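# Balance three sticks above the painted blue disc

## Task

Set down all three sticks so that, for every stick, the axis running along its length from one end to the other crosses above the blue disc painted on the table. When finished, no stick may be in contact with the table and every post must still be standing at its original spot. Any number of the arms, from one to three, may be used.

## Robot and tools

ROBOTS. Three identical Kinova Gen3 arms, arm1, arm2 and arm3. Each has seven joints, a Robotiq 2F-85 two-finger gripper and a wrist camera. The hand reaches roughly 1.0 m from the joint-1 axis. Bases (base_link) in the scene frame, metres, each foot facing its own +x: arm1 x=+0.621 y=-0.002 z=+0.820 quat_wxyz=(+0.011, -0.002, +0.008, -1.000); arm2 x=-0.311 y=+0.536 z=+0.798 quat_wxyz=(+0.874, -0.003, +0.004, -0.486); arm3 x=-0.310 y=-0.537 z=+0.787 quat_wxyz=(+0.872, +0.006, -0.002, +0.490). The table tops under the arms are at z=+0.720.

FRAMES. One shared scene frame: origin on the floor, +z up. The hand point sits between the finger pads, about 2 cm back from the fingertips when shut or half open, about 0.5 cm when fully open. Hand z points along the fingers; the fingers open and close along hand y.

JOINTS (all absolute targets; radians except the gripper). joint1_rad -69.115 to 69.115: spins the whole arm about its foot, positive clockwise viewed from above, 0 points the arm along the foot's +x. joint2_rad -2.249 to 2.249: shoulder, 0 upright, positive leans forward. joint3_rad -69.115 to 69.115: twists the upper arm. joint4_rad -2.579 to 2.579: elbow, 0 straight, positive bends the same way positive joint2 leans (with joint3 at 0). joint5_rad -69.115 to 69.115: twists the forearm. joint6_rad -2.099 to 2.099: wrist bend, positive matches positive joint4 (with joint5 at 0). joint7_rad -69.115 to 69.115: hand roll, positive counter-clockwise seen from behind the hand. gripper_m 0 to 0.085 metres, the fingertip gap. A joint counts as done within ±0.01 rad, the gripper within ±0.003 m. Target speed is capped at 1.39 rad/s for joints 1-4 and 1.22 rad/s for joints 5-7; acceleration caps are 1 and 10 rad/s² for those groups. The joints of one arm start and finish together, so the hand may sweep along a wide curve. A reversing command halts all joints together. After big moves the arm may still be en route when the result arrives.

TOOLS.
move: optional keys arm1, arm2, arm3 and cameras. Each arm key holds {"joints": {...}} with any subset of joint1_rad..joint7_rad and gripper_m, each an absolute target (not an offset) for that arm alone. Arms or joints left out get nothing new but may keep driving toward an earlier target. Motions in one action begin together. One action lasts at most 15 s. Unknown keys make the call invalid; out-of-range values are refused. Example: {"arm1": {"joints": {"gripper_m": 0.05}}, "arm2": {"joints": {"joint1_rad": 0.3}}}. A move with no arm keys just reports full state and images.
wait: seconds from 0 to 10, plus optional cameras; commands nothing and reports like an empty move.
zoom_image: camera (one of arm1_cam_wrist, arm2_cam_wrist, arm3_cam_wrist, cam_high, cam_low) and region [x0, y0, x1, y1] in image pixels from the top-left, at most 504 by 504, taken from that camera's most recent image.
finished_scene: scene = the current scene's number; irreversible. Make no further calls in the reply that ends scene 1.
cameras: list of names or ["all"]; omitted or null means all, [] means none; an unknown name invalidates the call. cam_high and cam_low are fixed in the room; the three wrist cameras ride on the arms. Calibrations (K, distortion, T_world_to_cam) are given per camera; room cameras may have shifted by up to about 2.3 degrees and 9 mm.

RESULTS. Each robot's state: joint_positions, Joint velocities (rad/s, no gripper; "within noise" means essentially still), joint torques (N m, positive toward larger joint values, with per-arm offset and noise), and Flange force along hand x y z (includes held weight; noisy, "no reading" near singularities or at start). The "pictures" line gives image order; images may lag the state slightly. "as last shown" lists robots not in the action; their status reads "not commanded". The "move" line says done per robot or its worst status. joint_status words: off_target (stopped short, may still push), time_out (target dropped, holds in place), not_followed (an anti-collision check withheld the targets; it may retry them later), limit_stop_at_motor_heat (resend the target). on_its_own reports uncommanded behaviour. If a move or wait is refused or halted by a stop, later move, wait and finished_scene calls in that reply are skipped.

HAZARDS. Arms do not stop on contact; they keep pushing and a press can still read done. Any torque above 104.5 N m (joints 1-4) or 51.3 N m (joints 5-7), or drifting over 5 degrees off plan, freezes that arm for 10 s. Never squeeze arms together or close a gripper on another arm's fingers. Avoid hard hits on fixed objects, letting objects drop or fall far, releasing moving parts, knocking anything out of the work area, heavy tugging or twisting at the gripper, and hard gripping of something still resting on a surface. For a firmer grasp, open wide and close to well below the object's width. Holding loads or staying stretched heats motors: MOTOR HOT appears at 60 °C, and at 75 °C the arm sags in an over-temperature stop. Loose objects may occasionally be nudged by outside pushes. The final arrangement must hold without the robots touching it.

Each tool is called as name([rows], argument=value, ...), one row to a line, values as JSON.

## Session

move()

zoom_image(camera="cam_high", region=[290, 130, 460, 350])

zoom_image(camera="cam_high", region=[440, 130, 610, 350])

Scene clock: 0.00 s.
Joint torques (N m): no reading
Motor temperatures (°C): arm1=[29 32 26 33 41 38 44] | arm2=[29 27 27 29 36 37 43] | arm3=[32 31 30 31 35 41 39]
Flange force (N): no reading
Joint velocities: within noise
arm1.joint_positions: joint1_rad=+0.412 joint2_rad=-0.522 joint3_rad=-0.107 joint4_rad=+1.323 joint5_rad=+0.064 joint6_rad=+1.984 joint7_rad=+0.760 gripper_m=+0.085
arm1.joint_status: not commanded
arm1.hand: x=+0.5140 y=+0.0510 z=+1.3996 quat_wxyz=(+0.012, -0.828, +0.527, +0.191) (m; scene frame)
arm2.joint_positions: joint1_rad=+0.227 joint2_rad=-0.274 joint3_rad=-0.013 joint4_rad=+1.469 joint5_rad=+0.066 joint6_rad=+1.917 joint7_rad=+1.755 gripper_m=+0.085
arm2.joint_status: not commanded
arm2.hand: x=-0.2841 y=+0.3458 z=+1.2921 quat_wxyz=(+0.015, -0.509, -0.860, +0.037) (m; scene frame)
arm3.joint_positions: joint1_rad=+0.641 joint2_rad=-0.523 joint3_rad=-0.076 joint4_rad=+1.491 joint5_rad=-0.041 joint6_rad=+1.896 joint7_rad=+0.814 gripper_m=+0.085
arm3.joint_status: not commanded
arm3.hand: x=-0.1867 y=-0.4887 z=+1.3150 quat_wxyz=(-0.112, -0.141, -0.980, -0.083) (m; scene frame)
pictures: arm1_cam_wrist, arm2_cam_wrist, arm3_cam_wrist, cam_high, cam_low
camera_calibration:
arm1_cam_wrist: T_world_to_cam=[[-0.873961, -0.456749, 0.166049, 0.243231], [-0.391821, 0.86434, 0.315266, -0.226477], [-0.28752, 0.210469, -0.934363, 1.59285], [0, 0, 0, 1]] pos_world=[0.581813, -0.0283963, 1.51931]
arm2_cam_wrist: T_world_to_cam=[[0.870764, 0.480021, -0.106534, 0.223054], [0.485122, -0.874031, 0.0269721, 0.463841], [-0.0801664, -0.0751681, -0.993943, 1.43455], [0, 0, 0, 1]] pos_world=[-0.304244, 0.406173, 1.43712]
arm3_cam_wrist: T_world_to_cam=[[0.259206, 0.948801, 0.180525, 0.280235], [0.937306, -0.292204, 0.189932, -0.160779], [0.232958, 0.119975, -0.965058, 1.52163], [0, 0, 0, 1]] pos_world=[-0.276415, -0.495426, 1.44841]

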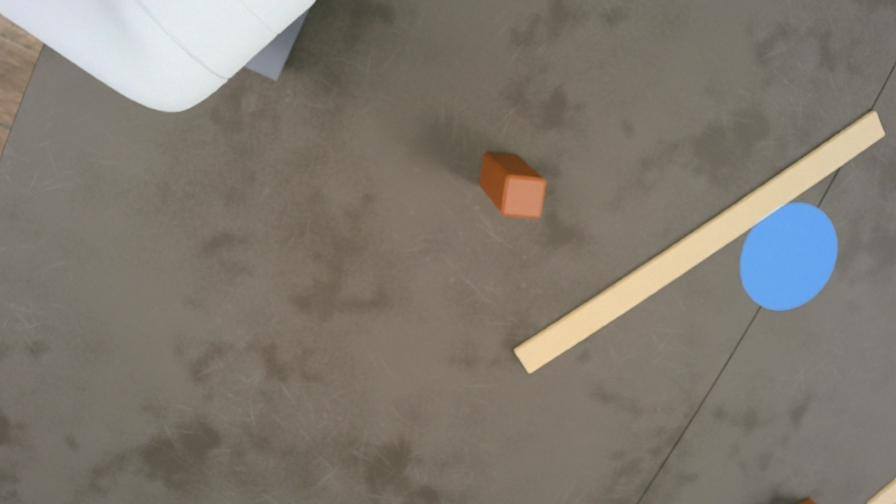

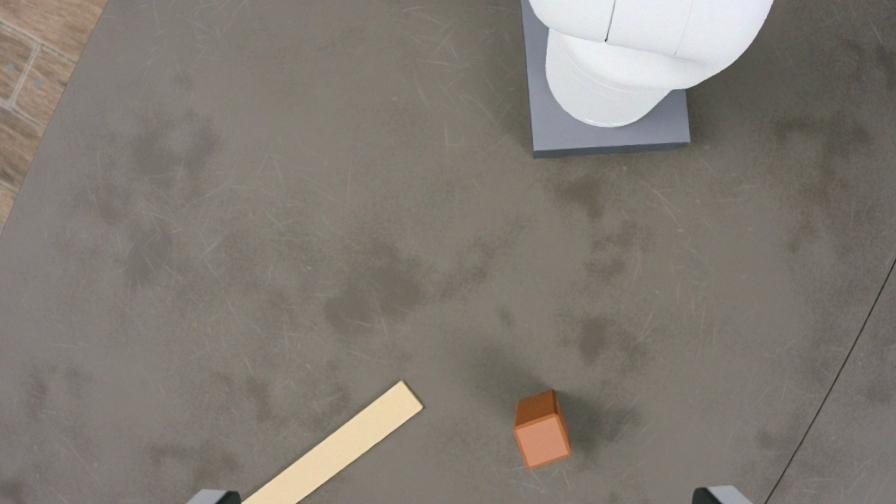

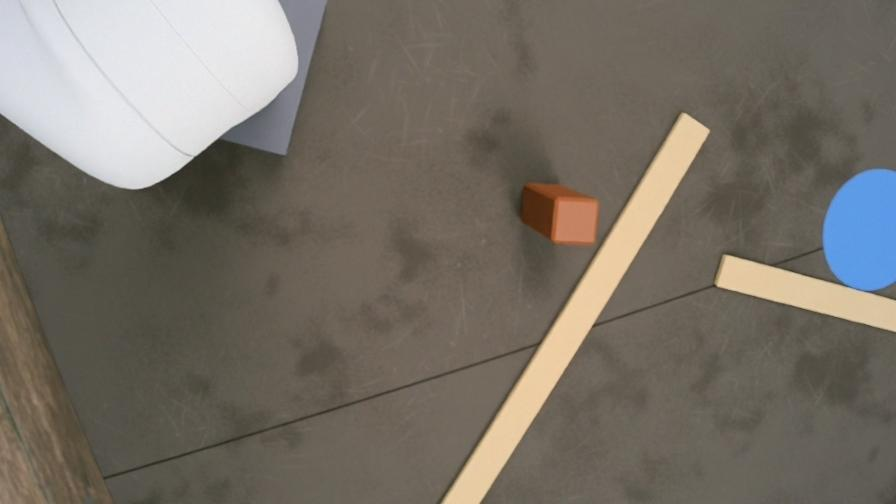

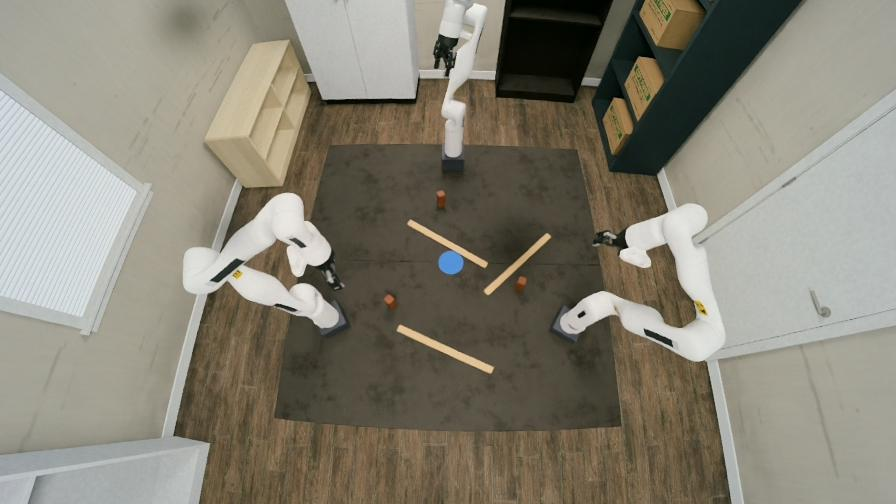

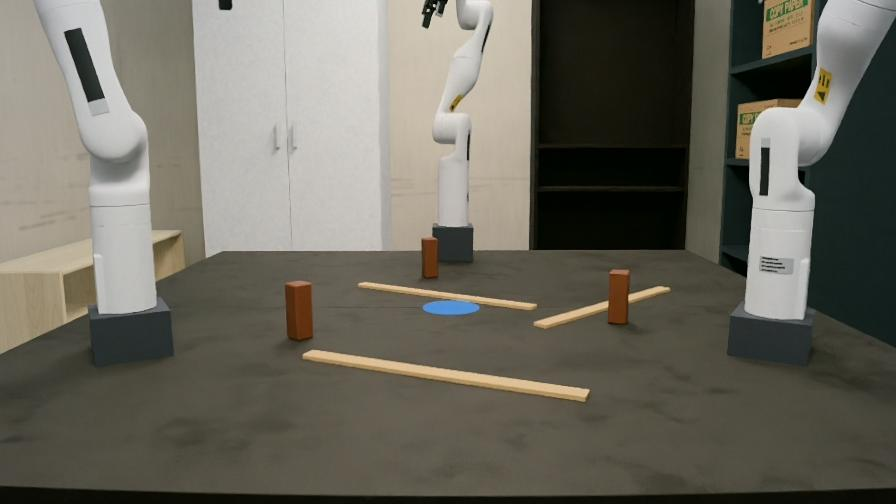

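Scaled by 2.291 from the camera's 896x504 image, which has a finer 1280x720 frame.

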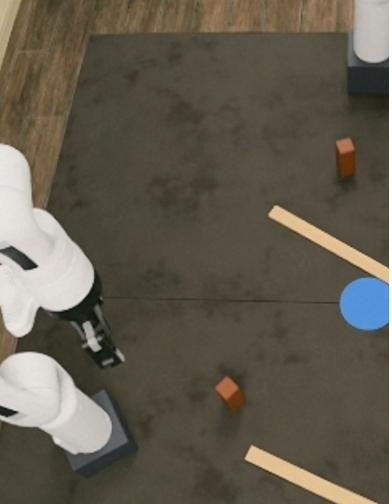

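Scaled by 2.291 from the camera's 896x504 image, which has a finer 1280x720 frame.

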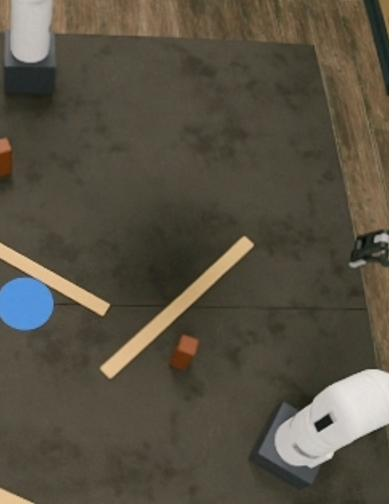

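move(arm1={"joints":{"joint1_rad":0.1327,"joint2_rad":0.7846,"joint3_rad":0,"joint4_rad":1.6741,"joint5_rad":0,"joint6_rad":0.6829,"joint7_rad":2.7254,"gripper_m":0.07}}, arm2={"joints":{"joint1_rad":0.6768,"joint2_rad":0.7052,"joint3_rad":0,"joint4_rad":1.7478,"joint5_rad":0,"joint6_rad":0.6886,"joint7_rad":1.3044,"gripper_m":0.07}}, arm3={"joints":{"joint1_rad":0.5091,"joint2_rad":0.5627,"joint3_rad":0,"joint4_rad":2.0229,"joint5_rad":0,"joint6_rad":0.556,"joint7_rad":3.3948,"gripper_m":0.07}})

Scene clock: 126.47 s.
Joint torques (N m): arm1=[0.06 -19.17 1.2 -5.58 0.16 0.29 -0.18] | arm2=[-0.04 -20.27 0.5 -6.21 -0.17 -0.21 -0.25] | arm3=[0.61 -15.37 1.78 -6.62 0.42 -0.21 0.12]
Motor temperatures (°C): arm1=[29 32 26 33 41 38 44] | arm2=[28 27 27 29 36 36 43] | arm3=[32 30 30 32 35 41 39]
Flange force (N): arm1=[1.5 0.9 -1.1] | arm2=[-1.2 -0.7 2.9] | arm3=[-4.0 4.9 0.5]
move: arm1 done; arm2 done; arm3 done
Joint velocities: within noise
arm1.joint_positions: joint1_rad=+0.133 joint2_rad=+0.785 joint3_rad=+0.000 joint4_rad=+1.674 joint5_rad=+0.000 joint6_rad=+0.683 joint7_rad=+2.725 gripper_m=+0.070
arm1.joint_status: all done
arm1.hand: x=+0.1317 y=+0.0776 z=+0.8511 quat_wxyz=(+0.008, -0.867, -0.498, -0.002) (m; scene frame)
arm2.joint_positions: joint1_rad=+0.677 joint2_rad=+0.705 joint3_rad=+0.000 joint4_rad=+1.748 joint5_rad=+0.000 joint6_rad=+0.689 joint7_rad=+1.304 gripper_m=+0.070
arm2.joint_status: all done
arm2.hand: x=-0.3921 y=+0.0705 z=+0.8498 quat_wxyz=(+0.003, -0.830, -0.558, +0.004) (m; scene frame)
arm3.joint_positions: joint1_rad=+0.509 joint2_rad=+0.563 joint3_rad=+0.000 joint4_rad=+2.023 joint5_rad=+0.000 joint6_rad=+0.556 joint7_rad=+3.395 gripper_m=+0.070
arm3.joint_status: all done
arm3.hand: x=+0.0423 y=-0.3670 z=+0.8500 quat_wxyz=(-0.005, +0.921, -0.390, -0.003) (m; scene frame)
pictures: arm1_cam_wrist, arm2_cam_wrist, arm3_cam_wrist, cam_high, cam_low
camera_calibration:
arm1_cam_wrist: T_world_to_cam=[[0.871895, -0.48914, -0.0232687, -0.0539765], [-0.489656, -0.871427, -0.0291952, 0.214444], [-0.00599642, 0.0368488, -0.999303, 0.9965], [0, 0, 0, 1]] pos_world=[0.158041, 0.123751, 1.00081]
arm2_cam_wrist: T_world_to_cam=[[0.926185, -0.37523, -0.0371931, 0.425291], [-0.374781, -0.926926, 0.0186469, -0.038874], [-0.0414721, -0.00333118, -0.999134, 0.980069], [0, 0, 0, 1]] pos_world=[-0.367822, 0.126813, 0.995763]
arm3_cam_wrist: T_world_to_cam=[[-0.717372, -0.696394, -0.0202974, -0.202437], [-0.696592, 0.717456, 0.00411771, 0.346055], [0.0116949, 0.0170929, -0.999786, 1.00613], [0, 0, 0, 1]] pos_world=[0.0840693, -0.406453, 1.00038]

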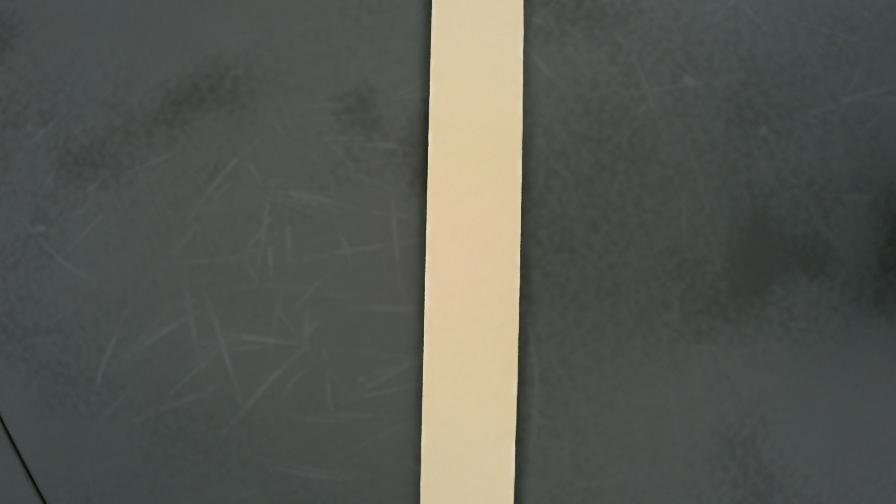

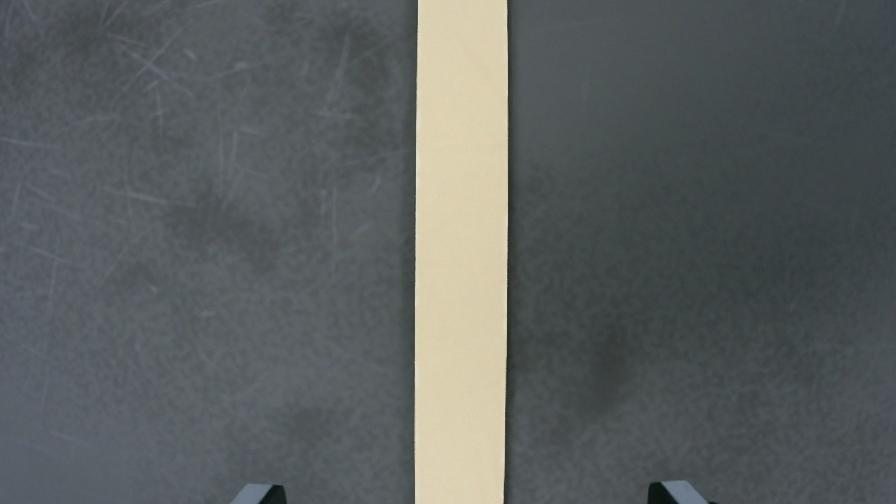

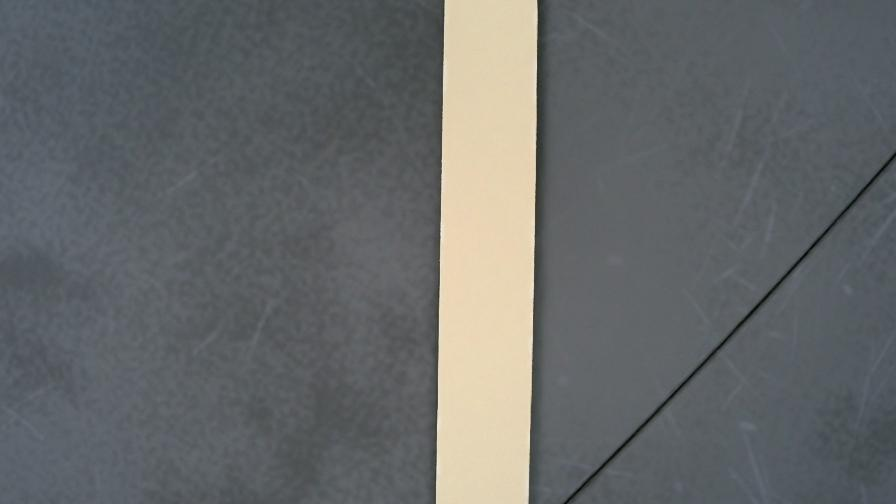

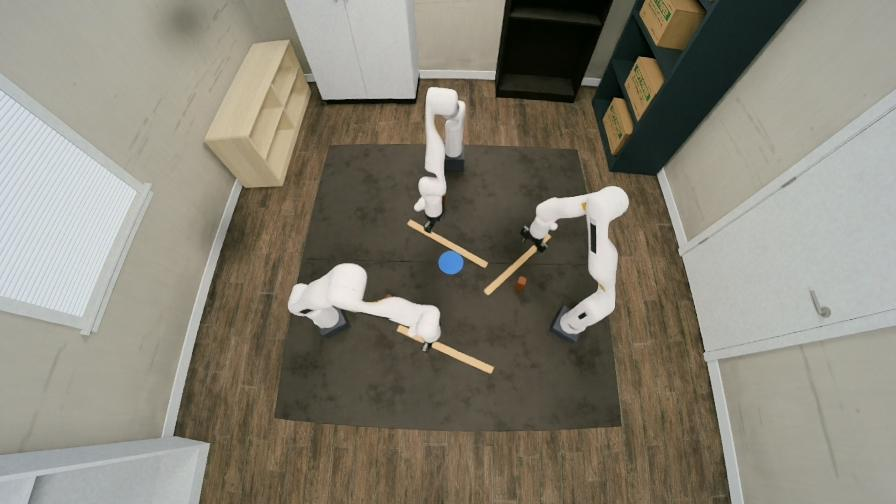

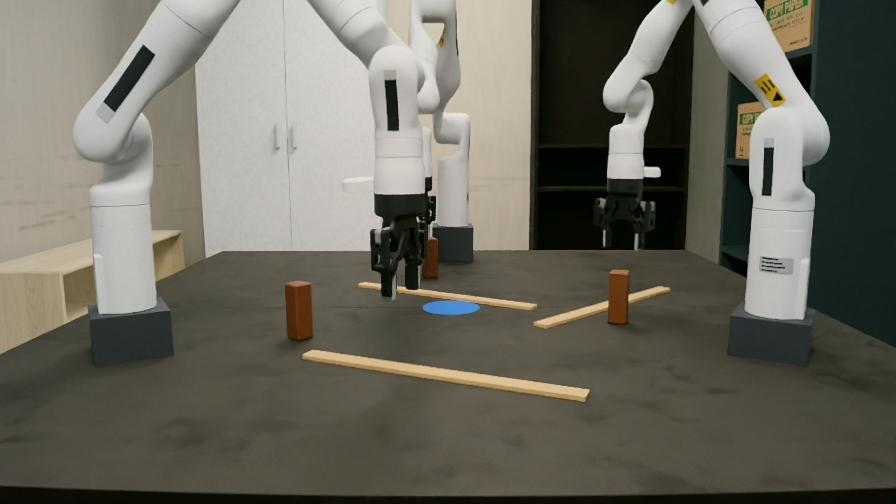

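move(arm1={"joints":{"joint1_rad":0.1294,"joint2_rad":0.9947,"joint4_rad":1.6779,"joint6_rad":0.469,"joint7_rad":2.7221,"gripper_m":0.048}}, arm2={"joints":{"joint1_rad":0.6748,"joint2_rad":0.9189,"joint4_rad":1.7693,"joint6_rad":0.4534,"joint7_rad":1.3024,"gripper_m":0.048}}, arm3={"joints":{"joint1_rad":0.5124,"joint2_rad":0.8195,"joint4_rad":2.056,"joint6_rad":0.2661,"joint7_rad":3.3981,"gripper_m":0.048}}, cameras=["cam_low"])

move(arm1={"joints":{"gripper_m":0.02}}, arm2={"joints":{"gripper_m":0.02}}, arm3={"joints":{"gripper_m":0.02}}, cameras=["arm1_cam_wrist","arm2_cam_wrist","arm3_cam_wrist","cam_low"])

Scene clock: 137.97 s.
Joint torques (N m): arm1=[0.08 -20.18 1.26 -4.02 0.16 0.3 -0.17] | arm2=[0.02 -21.44 0.59 -4.38 -0.18 -0.2 -0.24] | arm3=[0.54 -16.99 1.84 -4.39 0.39 -0.21 0.12]
Motor temperatures (°C): arm1=[29 32 26 33 41 38 44] | arm2=[28 27 27 29 36 36 43] | arm3=[32 30 30 32 35 41 39]
Flange force (N): arm1=[1.5 0.9 -1.5] | arm2=[-0.7 -0.7 3.1] | arm3=[-4.0 5.3 -1.2]
move: arm1 done; arm2 done; arm3 done
Joint velocities: within noise
arm1.joint_positions: joint1_rad=+0.129 joint2_rad=+0.995 joint3_rad=+0.000 joint4_rad=+1.678 joint5_rad=+0.000 joint6_rad=+0.469 joint7_rad=+2.722 gripper_m=+0.048
arm1.joint_status: all done
arm1.hand: x=+0.1317 y=+0.0777 z=+0.7460 quat_wxyz=(+0.008, -0.867, -0.498, -0.002) (m; scene frame)
arm2.joint_positions: joint1_rad=+0.675 joint2_rad=+0.919 joint3_rad=+0.000 joint4_rad=+1.769 joint5_rad=+0.000 joint6_rad=+0.453 joint7_rad=+1.302 gripper_m=+0.048
arm2.joint_status: all done
arm2.hand: x=-0.3922 y=+0.0706 z=+0.7448 quat_wxyz=(+0.003, -0.830, -0.558, +0.004) (m; scene frame)
arm3.joint_positions: joint1_rad=+0.512 joint2_rad=+0.819 joint3_rad=+0.000 joint4_rad=+2.056 joint5_rad=+0.000 joint6_rad=+0.266 joint7_rad=+3.398 gripper_m=+0.048
arm3.joint_status: all done
arm3.hand: x=+0.0425 y=-0.3671 z=+0.7451 quat_wxyz=(-0.005, +0.921, -0.390, -0.003) (m; scene frame)
pictures: cam_low

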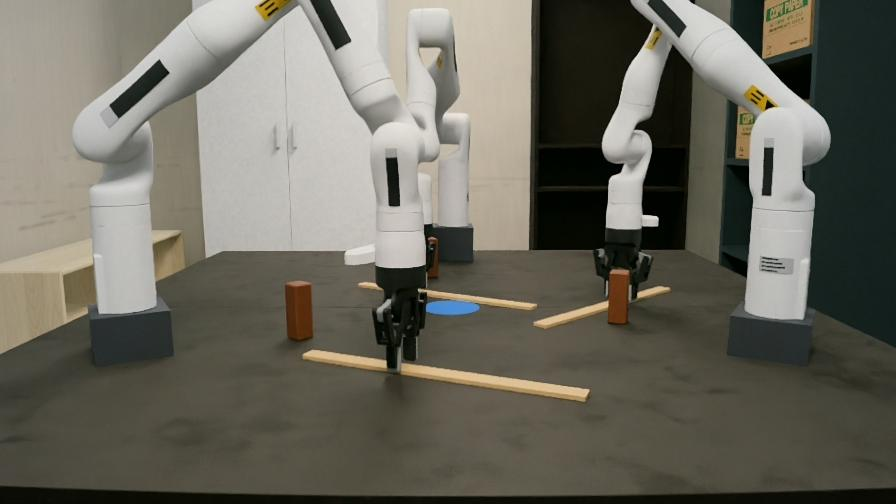

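Scene clock: 138.87 s.
Joint torques (N m): arm1=[-0.08 -15.61 0.99 -4.22 0.12 -0.74 -0.21] | arm2=[-0.52 -16.45 -0.13 -4.24 -0.19 -1.02 -0.16] | arm3=[0.49 -11.26 1.77 -5.25 0.44 -1.57 0.16]
Motor temperatures (°C): arm1=[29 32 26 33 41 38 44] | arm2=[28 27 27 29 36 36 43] | arm3=[32 30 30 32 35 41 39]
Flange force (N): arm1=[2.9 3.5 -13.2] | arm2=[1.7 -2.2 -9.4] | arm3=[-5.0 8.4 -19.5]
move: arm1 off_target; arm2 off_target; arm3 off_target
Joint velocities: within noise
arm1.joint_positions: joint1_rad=+0.129 joint2_rad=+0.995 joint3_rad=+0.000 joint4_rad=+1.678 joint5_rad=+0.000 joint6_rad=+0.469 joint7_rad=+2.722 gripper_m=+0.024
arm1.joint_status: gripper_m off_target (ended at +0.024, target +0.020)
arm1.hand: x=+0.1317 y=+0.0777 z=+0.7460 quat_wxyz=(+0.008, -0.867, -0.498, -0.002) (m; scene frame)
arm2.joint_positions: joint1_rad=+0.675 joint2_rad=+0.919 joint3_rad=+0.000 joint4_rad=+1.769 joint5_rad=+0.000 joint6_rad=+0.453 joint7_rad=+1.302 gripper_m=+0.024
arm2.joint_status: gripper_m off_target (ended at +0.024, target +0.020)
arm2.hand: x=-0.3923 y=+0.0706 z=+0.7448 quat_wxyz=(+0.003, -0.830, -0.558, +0.004) (m; scene frame)
arm3.joint_positions: joint1_rad=+0.512 joint2_rad=+0.819 joint3_rad=+0.000 joint4_rad=+2.056 joint5_rad=+0.000 joint6_rad=+0.266 joint7_rad=+3.398 gripper_m=+0.025
arm3.joint_status: gripper_m off_target (ended at +0.025, target +0.020)
arm3.hand: x=+0.0425 y=-0.3671 z=+0.7451 quat_wxyz=(-0.005, +0.921, -0.390, -0.003) (m; scene frame)
pictures: arm1_cam_wrist, arm2_cam_wrist, arm3_cam_wrist, cam_low
camera_calibration:
arm1_cam_wrist: T_world_to_cam=[[0.871828, -0.489255, -0.0233601, -0.0562664], [-0.489774, -0.871362, -0.0291424, 0.211427], [-0.00609704, 0.0368483, -0.999302, 0.891486], [0, 0, 0, 1]] pos_world=[0.158041, 0.123851, 0.895711]
arm2_cam_wrist: T_world_to_cam=[[0.92615, -0.375318, -0.0371919, 0.421512], [-0.374869, -0.92689, 0.0186495, -0.0369002], [-0.0414723, -0.00333018, -0.999134, 0.875156], [0, 0, 0, 1]] pos_world=[-0.367922, 0.126913, 0.890763]
arm3_cam_wrist: T_world_to_cam=[[-0.717371, -0.696392, -0.0204387, -0.204368], [-0.696592, 0.717456, 0.0041198, 0.346555], [0.0117949, 0.0171928, -0.999783, 0.901281], [0, 0, 0, 1]] pos_world=[0.084169, -0.406453, 0.895481]

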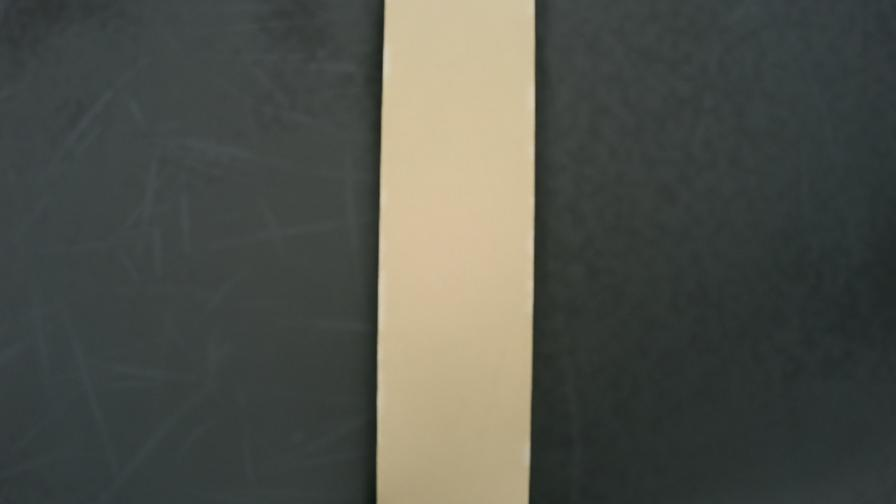

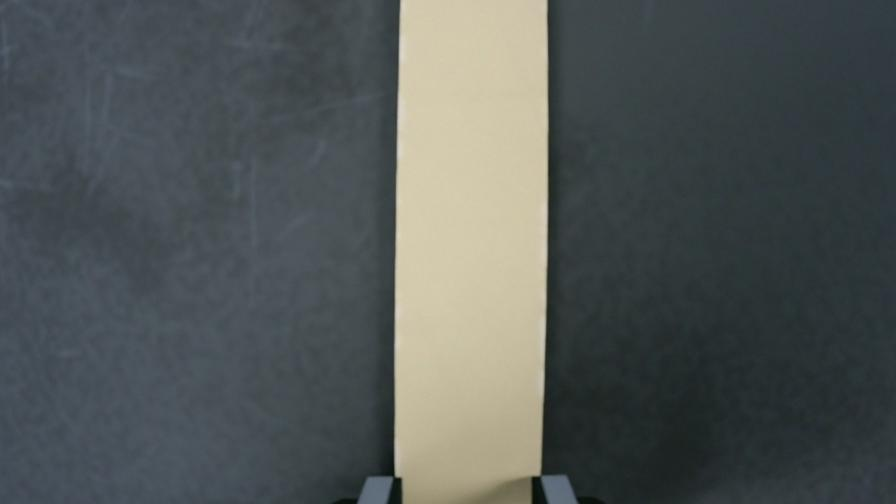

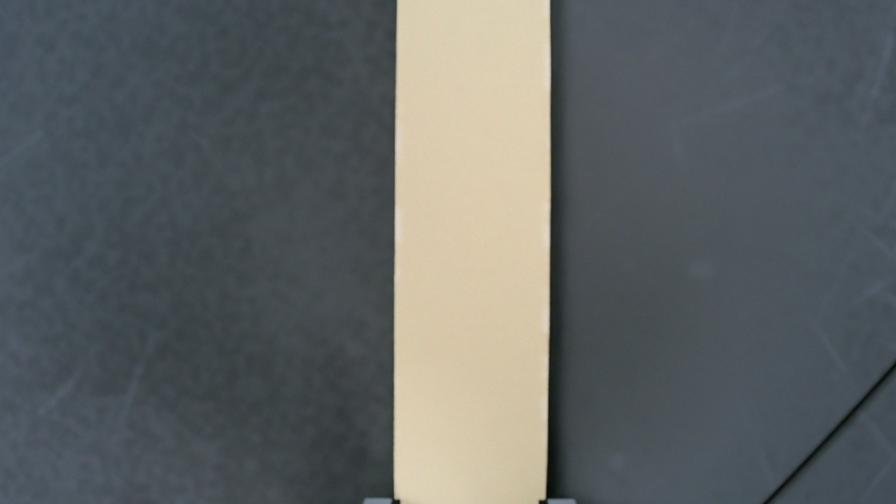

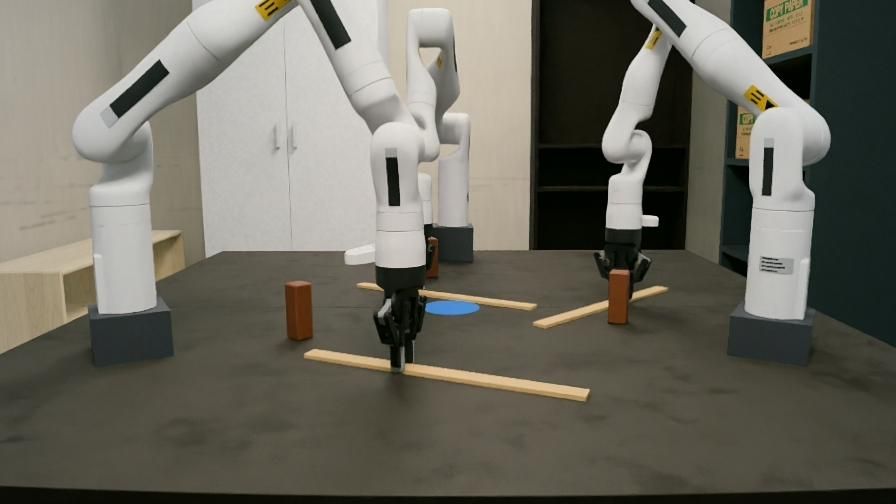

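move(arm1={"joints":{"joint1_rad":0.1327,"joint2_rad":0.7846,"joint4_rad":1.6741,"joint6_rad":0.6829,"joint7_rad":2.7254}}, arm2={"joints":{"joint1_rad":0.6768,"joint2_rad":0.7052,"joint4_rad":1.7478,"joint6_rad":0.6886,"joint7_rad":1.3044}}, arm3={"joints":{"joint1_rad":0.5046,"joint2_rad":0.2951,"joint4_rad":1.8228,"joint6_rad":1.0237,"joint7_rad":3.3903}}, cameras=["cam_high","cam_low"])

move(arm1={"joints":{"joint1_rad":0.0796,"joint2_rad":0.2278,"joint4_rad":2.0029,"joint6_rad":0.6729,"joint7_rad":1.7178}}, cameras=["cam_high","cam_low"])

Scene clock: 229.20 s.
Joint torques (N m): arm1=[0.08 -19.5 1.18 -5.74 0.17 0.29 -0.18] | arm2=[-0.07 -20.56 0.53 -6.29 -0.19 -0.23 -0.27] | arm3=[0.57 -13.69 1.63 -9.67 0.39 -0.19 0.16]
Motor temperatures (°C): arm1=[29 33 26 33 41 38 44] | arm2=[28 28 27 29 36 36 43] | arm3=[32 30 30 31 35 41 39]
Flange force (N): arm1=[1.5 1.0 -0.4] | arm2=[-1.4 -0.8 3.5] | arm3=[-4.4 4.4 3.3]
move: arm1 done; arm2 done; arm3 done
Joint velocities: within noise
arm1.joint_positions: joint1_rad=+0.133 joint2_rad=+0.785 joint3_rad=+0.000 joint4_rad=+1.674 joint5_rad=+0.000 joint6_rad=+0.683 joint7_rad=+2.725 gripper_m=+0.024
arm1.joint_status: all done
arm1.hand: x=+0.1317 y=+0.0776 z=+0.8511 quat_wxyz=(+0.008, -0.867, -0.498, -0.002) (m; scene frame)
arm2.joint_positions: joint1_rad=+0.677 joint2_rad=+0.705 joint3_rad=+0.000 joint4_rad=+1.748 joint5_rad=+0.000 joint6_rad=+0.689 joint7_rad=+1.304 gripper_m=+0.024
arm2.joint_status: all done
arm2.hand: x=-0.3921 y=+0.0705 z=+0.8498 quat_wxyz=(+0.003, -0.830, -0.558, +0.004) (m; scene frame)
arm3.joint_positions: joint1_rad=+0.505 joint2_rad=+0.295 joint3_rad=+0.000 joint4_rad=+1.823 joint5_rad=+0.000 joint6_rad=+1.024 joint7_rad=+3.390 gripper_m=+0.025
arm3.joint_status: all done
arm3.hand: x=+0.0423 y=-0.3670 z=+1.0002 quat_wxyz=(-0.005, +0.921, -0.390, -0.003) (m; scene frame)
pictures: cam_high, cam_low

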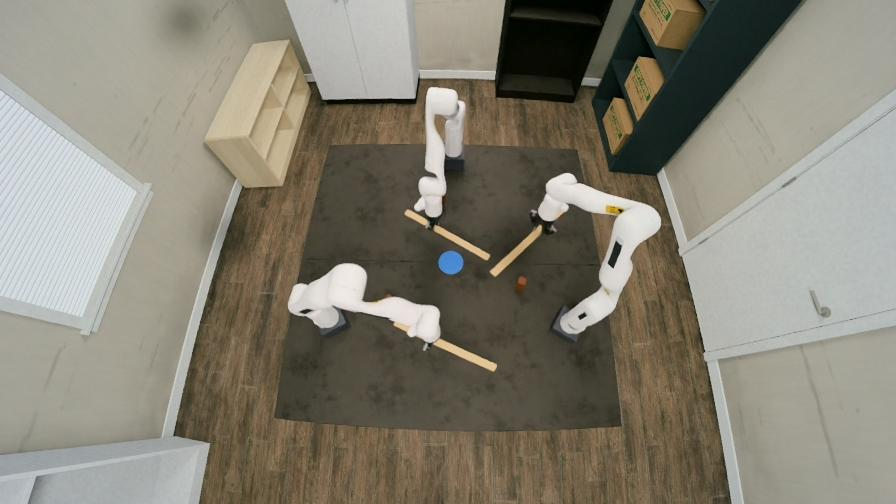

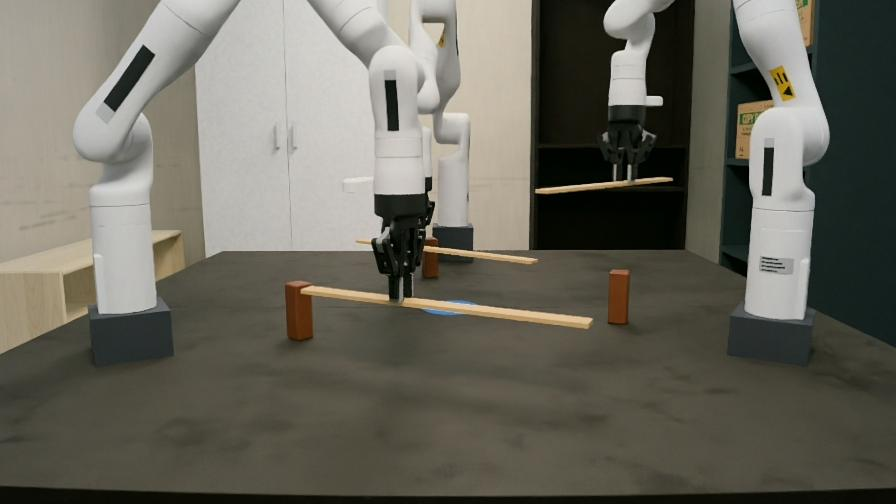

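Scene clock: 231.03 s.
Joint torques (N m): arm1=[-0.08 -12.21 0.9 -7.89 0.16 -0.46 -0.19] | arm2=[-0.07 -20.56 0.52 -6.32 -0.16 -0.23 -0.27] | arm3=[0.62 -13.71 1.73 -9.61 0.41 -0.18 0.16]
Motor temperatures (°C): arm1=[29 33 26 33 41 38 44] | arm2=[28 28 27 29 36 36 43] | arm3=[32 30 30 31 35 41 39]
Flange force (N): arm1=[1.0 -1.3 0.4] | arm2=[-1.3 -0.8 3.5] | arm3=[-4.5 4.2 3.3]
move: arm1 done
Joint velocities: within noise
arm1.joint_positions: joint1_rad=+0.080 joint2_rad=+0.228 joint3_rad=+0.000 joint4_rad=+2.003 joint5_rad=+0.000 joint6_rad=+0.673 joint7_rad=+1.718 gripper_m=+0.024
arm1.joint_status: all done
arm1.hand: x=+0.2078 y=+0.0441 z=+1.0222 quat_wxyz=(+0.020, -0.992, -0.045, +0.120) (m; scene frame)
arm2, arm3: as last shown
pictures: cam_high, cam_low

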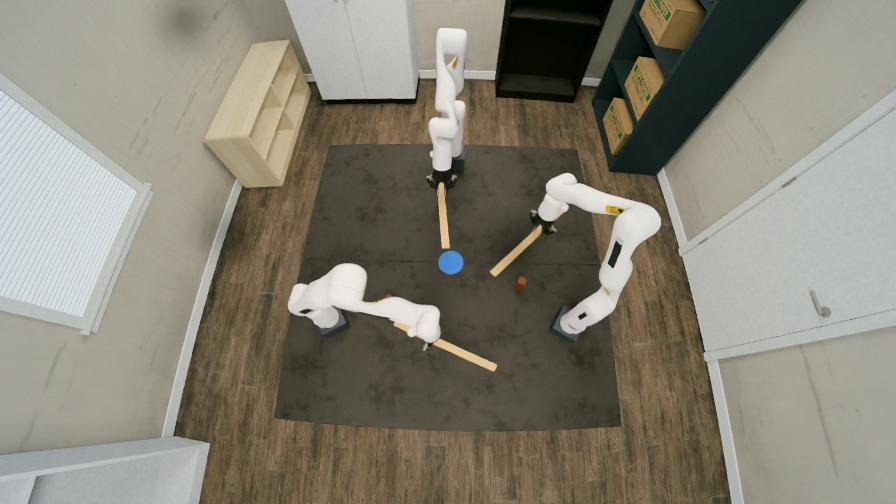

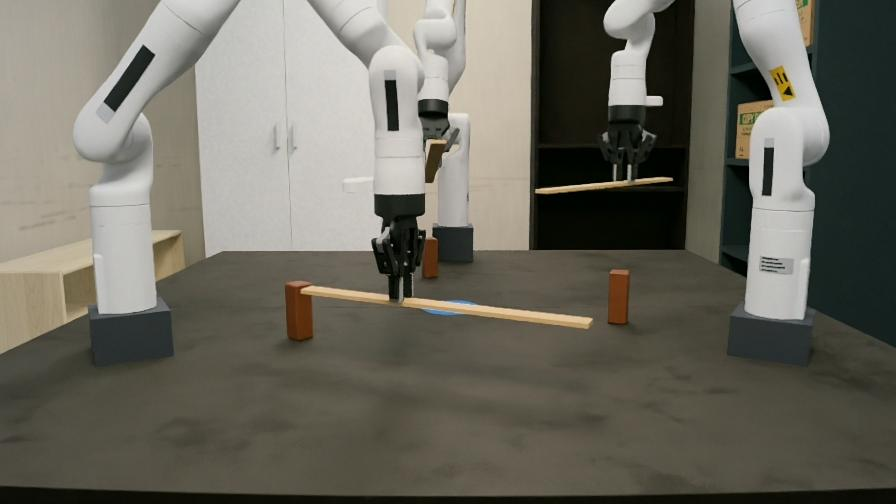

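move(arm1={"joints":{"joint1_rad":0.0750,"joint2_rad":0.4902,"joint4_rad":2.1731,"joint6_rad":0.2403,"joint7_rad":1.7132}}, cameras=[])

move(arm3={"joints":{"joint1_rad":0.0275,"joint2_rad":0.2158,"joint4_rad":1.9917,"joint6_rad":0.6962,"joint7_rad":1.7079}}, cameras=["cam_high","cam_low"])

zoom_image(camera="cam_high", region=[380, 180, 580, 330])

Scene clock: 243.03 s.
Joint torques (N m): arm1=[-0.04 -14.05 1 -4.92 0.13 -0.45 -0.19] | arm2=[-0.05 -20.52 0.52 -6.28 -0.18 -0.19 -0.28] | arm3=[0.59 -13.64 1.68 -9.64 0.39 -0.21 0.15]
Motor temperatures (°C): arm1=[29 33 26 33 41 38 44] | arm2=[28 28 27 29 36 36 43] | arm3=[32 30 30 31 35 41 39]
Flange force (N): arm1=[1.3 -2.4 -0.3] | arm2=[-1.3 -0.8 3.5] | arm3=[-4.4 4.4 3.1]
move: arm1 done
Joint velocities: within noise
arm1.joint_positions: joint1_rad=+0.075 joint2_rad=+0.490 joint3_rad=+0.000 joint4_rad=+2.173 joint5_rad=+0.000 joint6_rad=+0.240 joint7_rad=+1.713 gripper_m=+0.024
arm1.joint_status: all done
arm1.hand: x=+0.2075 y=+0.0442 z=+0.8972 quat_wxyz=(+0.020, -0.992, -0.045, +0.120) (m; scene frame)
arm2, arm3: as last shown
pictures: none
No camera images: "cameras" was empty.

Scene clock: 245.10 s.
Joint torques (N m): arm1=[-0.03 -14.06 1.02 -4.94 0.14 -0.46 -0.18] | arm2=[0 -20.53 0.53 -6.33 -0.19 -0.23 -0.28] | arm3=[0.65 -12.33 1.67 -9.92 0.38 -0.96 0.11]
Motor temperatures (°C): arm1=[29 33 26 33 41 38 44] | arm2=[28 28 27 29 36 36 43] | arm3=[32 30 30 31 35 41 39]
Flange force (N): arm1=[1.4 -2.3 -0.3] | arm2=[-1.2 -0.7 3.4] | arm3=[5.0 3.5 1.8]
move: arm3 done
Joint velocities: within noise
arm1, arm2: as last shown
arm3.joint_positions: joint1_rad=+0.028 joint2_rad=+0.216 joint3_rad=+0.000 joint4_rad=+1.992 joint5_rad=+0.000 joint6_rad=+0.696 joint7_rad=+1.708 gripper_m=+0.025
arm3.joint_status: all done
arm3.hand: x=-0.0625 y=-0.2035 z=+0.9962 quat_wxyz=(-0.110, +0.533, -0.837, -0.055) (m; scene frame)
pictures: cam_high, cam_low

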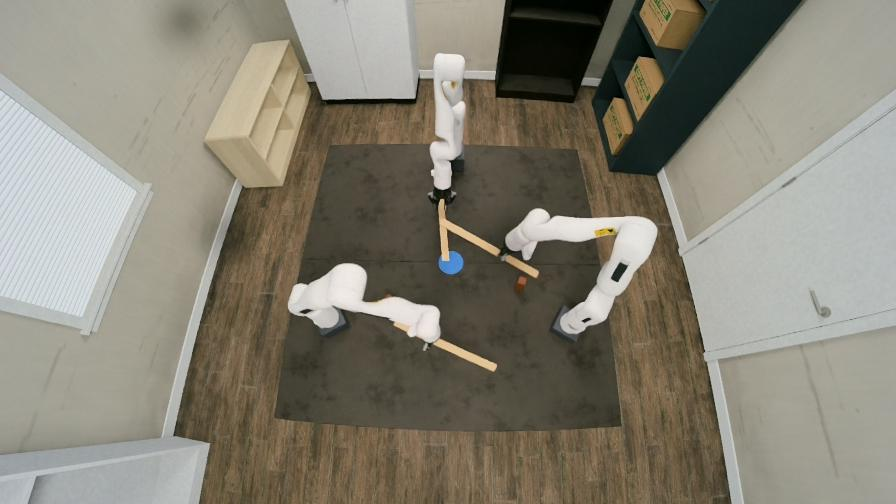

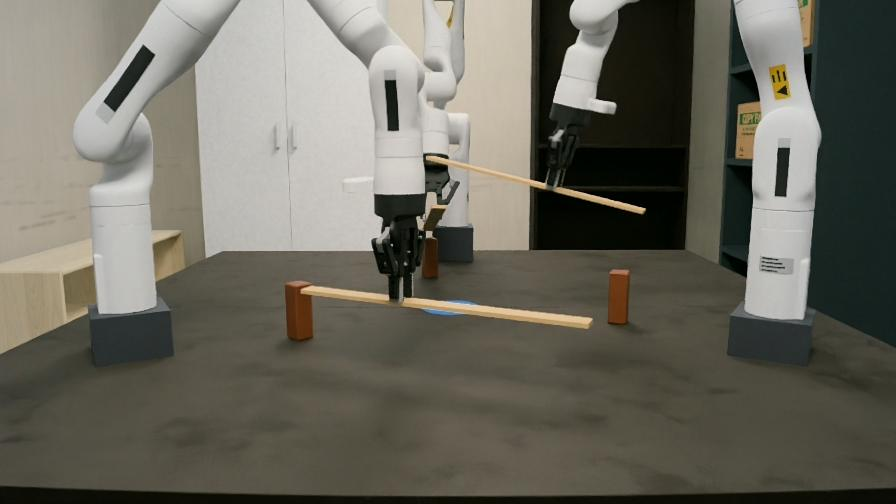

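Scaled by 2.520 from the camera's 896x504 image, which has a finer 1280x720 frame.

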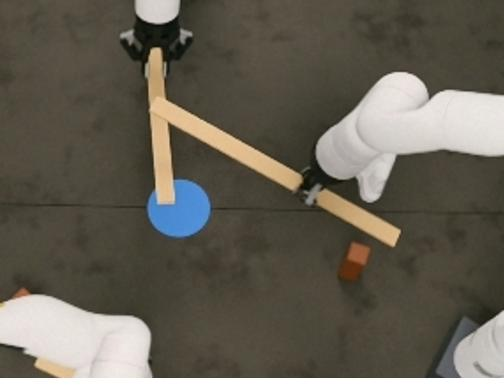

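move(arm3={"joints":{"joint1_rad":0.0295,"joint2_rad":0.4108,"joint4_rad":2.1436,"joint6_rad":0.3493,"joint7_rad":1.7099}}, cameras=["cam_high","cam_low"])

zoom_image(camera="cam_high", region=[380, 180, 580, 330])

move(arm2={"joints":{"joint1_rad":0.3270,"joint2_rad":0.0979,"joint4_rad":2.2584,"joint6_rad":0.5419,"joint7_rad":1.9591}}, cameras=["cam_high","cam_low"])

zoom_image(camera="cam_high", region=[380, 180, 580, 330])

zoom_image(camera="cam_low", region=[280, 150, 660, 350])

Scene clock: 263.50 s.
Joint torques (N m): arm1=[-0.04 -14.07 1.03 -4.91 0.13 -0.44 -0.18] | arm2=[-0.03 -20.55 0.49 -6.35 -0.2 -0.19 -0.29] | arm3=[0.65 -13.81 1.74 -7.73 0.4 -0.95 0.11]
Motor temperatures (°C): arm1=[29 33 26 33 41 38 44] | arm2=[28 28 27 29 36 36 43] | arm3=[32 30 30 31 35 41 39]
Flange force (N): arm1=[1.3 -2.4 -0.3] | arm2=[-1.1 -0.8 3.6] | arm3=[5.4 2.3 0.4]
move: arm3 done
Joint velocities: within noise
arm1, arm2: as last shown
arm3.joint_positions: joint1_rad=+0.030 joint2_rad=+0.411 joint3_rad=+0.000 joint4_rad=+2.144 joint5_rad=+0.000 joint6_rad=+0.349 joint7_rad=+1.710 gripper_m=+0.025
arm3.joint_status: all done
arm3.hand: x=-0.0624 y=-0.2034 z=+0.8962 quat_wxyz=(-0.110, +0.533, -0.837, -0.055) (m; scene frame)
pictures: cam_high, cam_low

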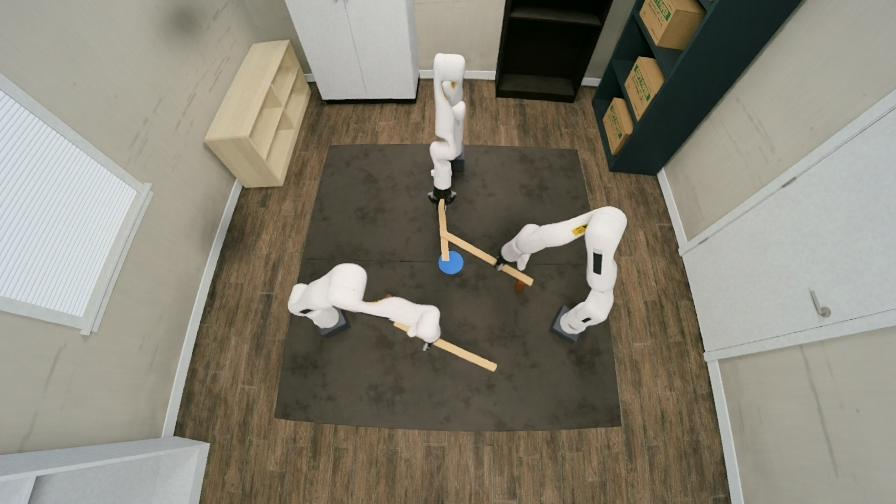

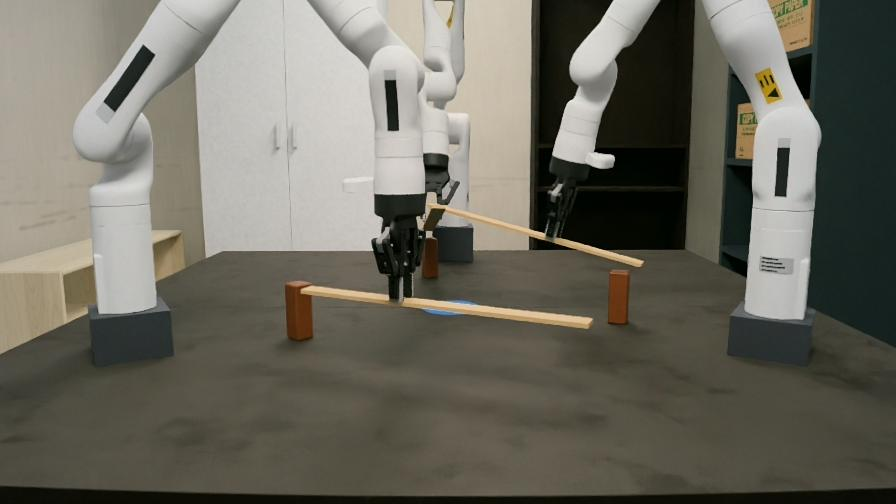

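Scaled by 2.520 from the camera's 896x504 image, which has a finer 1280x720 frame.

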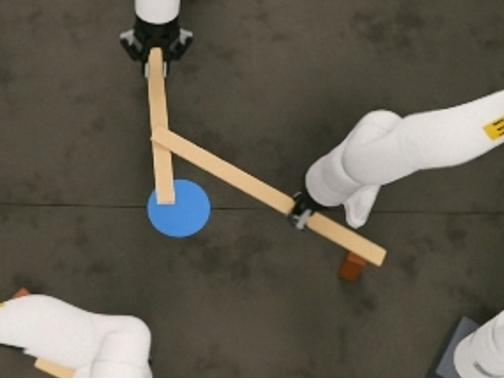

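Scene clock: 265.37 s.
Joint torques (N m): arm1=[-0.04 -14.07 1 -4.91 0.12 -0.45 -0.18] | arm2=[-0.14 -10.75 0.25 -7.76 -0.16 -0.98 -0.28] | arm3=[0.58 -13.82 1.72 -7.73 0.44 -0.93 0.16]
Motor temperatures (°C): arm1=[29 33 26 33 41 38 44] | arm2=[28 28 27 29 36 36 43] | arm3=[32 30 30 31 35 41 39]
Flange force (N): arm1=[1.3 -2.4 -0.3] | arm2=[-0.1 -1.9 4.6] | arm3=[5.4 2.2 0.5]
move: arm2 done
Joint velocities: within noise
arm1, arm3: as last shown
arm2.joint_positions: joint1_rad=+0.327 joint2_rad=+0.098 joint3_rad=+0.000 joint4_rad=+2.258 joint5_rad=+0.000 joint6_rad=+0.542 joint7_rad=+1.959 gripper_m=+0.024
arm2.joint_status: all done
arm2.hand: x=-0.2565 y=+0.2013 z=+0.9763 quat_wxyz=(-0.074, -0.455, -0.882, +0.095) (m; scene frame)
pictures: cam_high, cam_low

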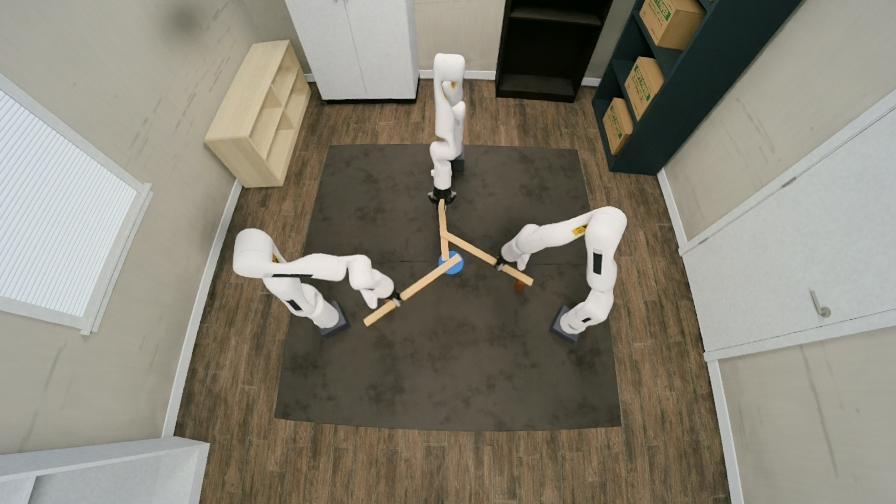

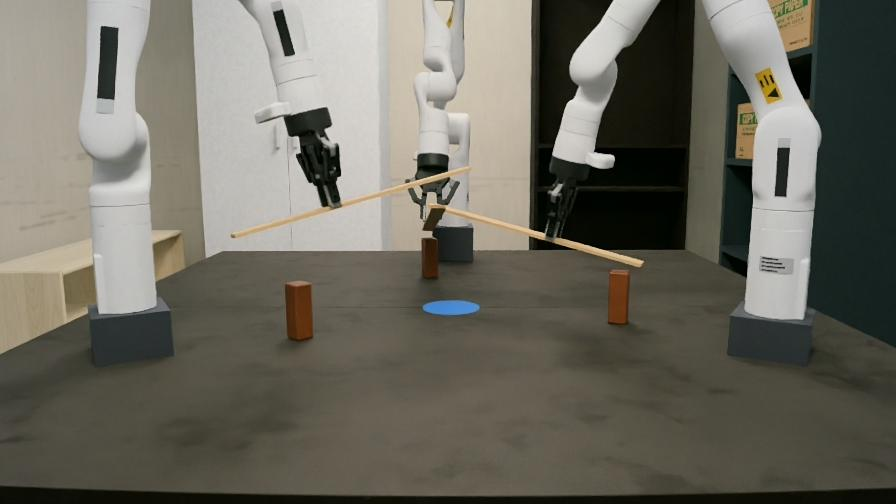

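Scaled by 2.520 from the camera's 896x504 image, which has a finer 1280x720 frame.

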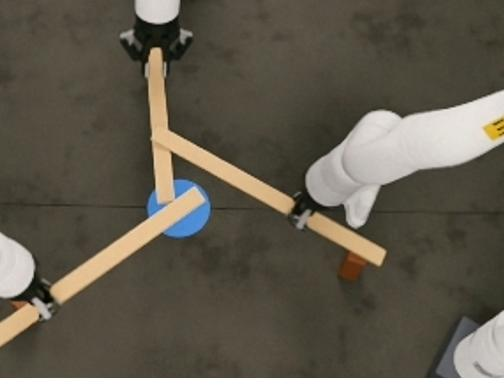

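Scaled by 1.326 from the camera's 896x504 image, which has a finer 1280x720 frame.

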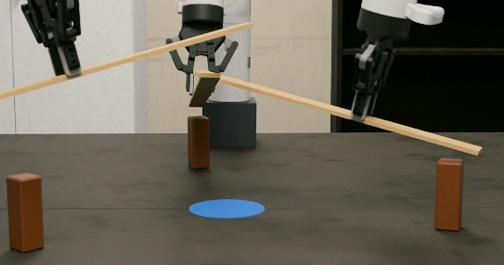

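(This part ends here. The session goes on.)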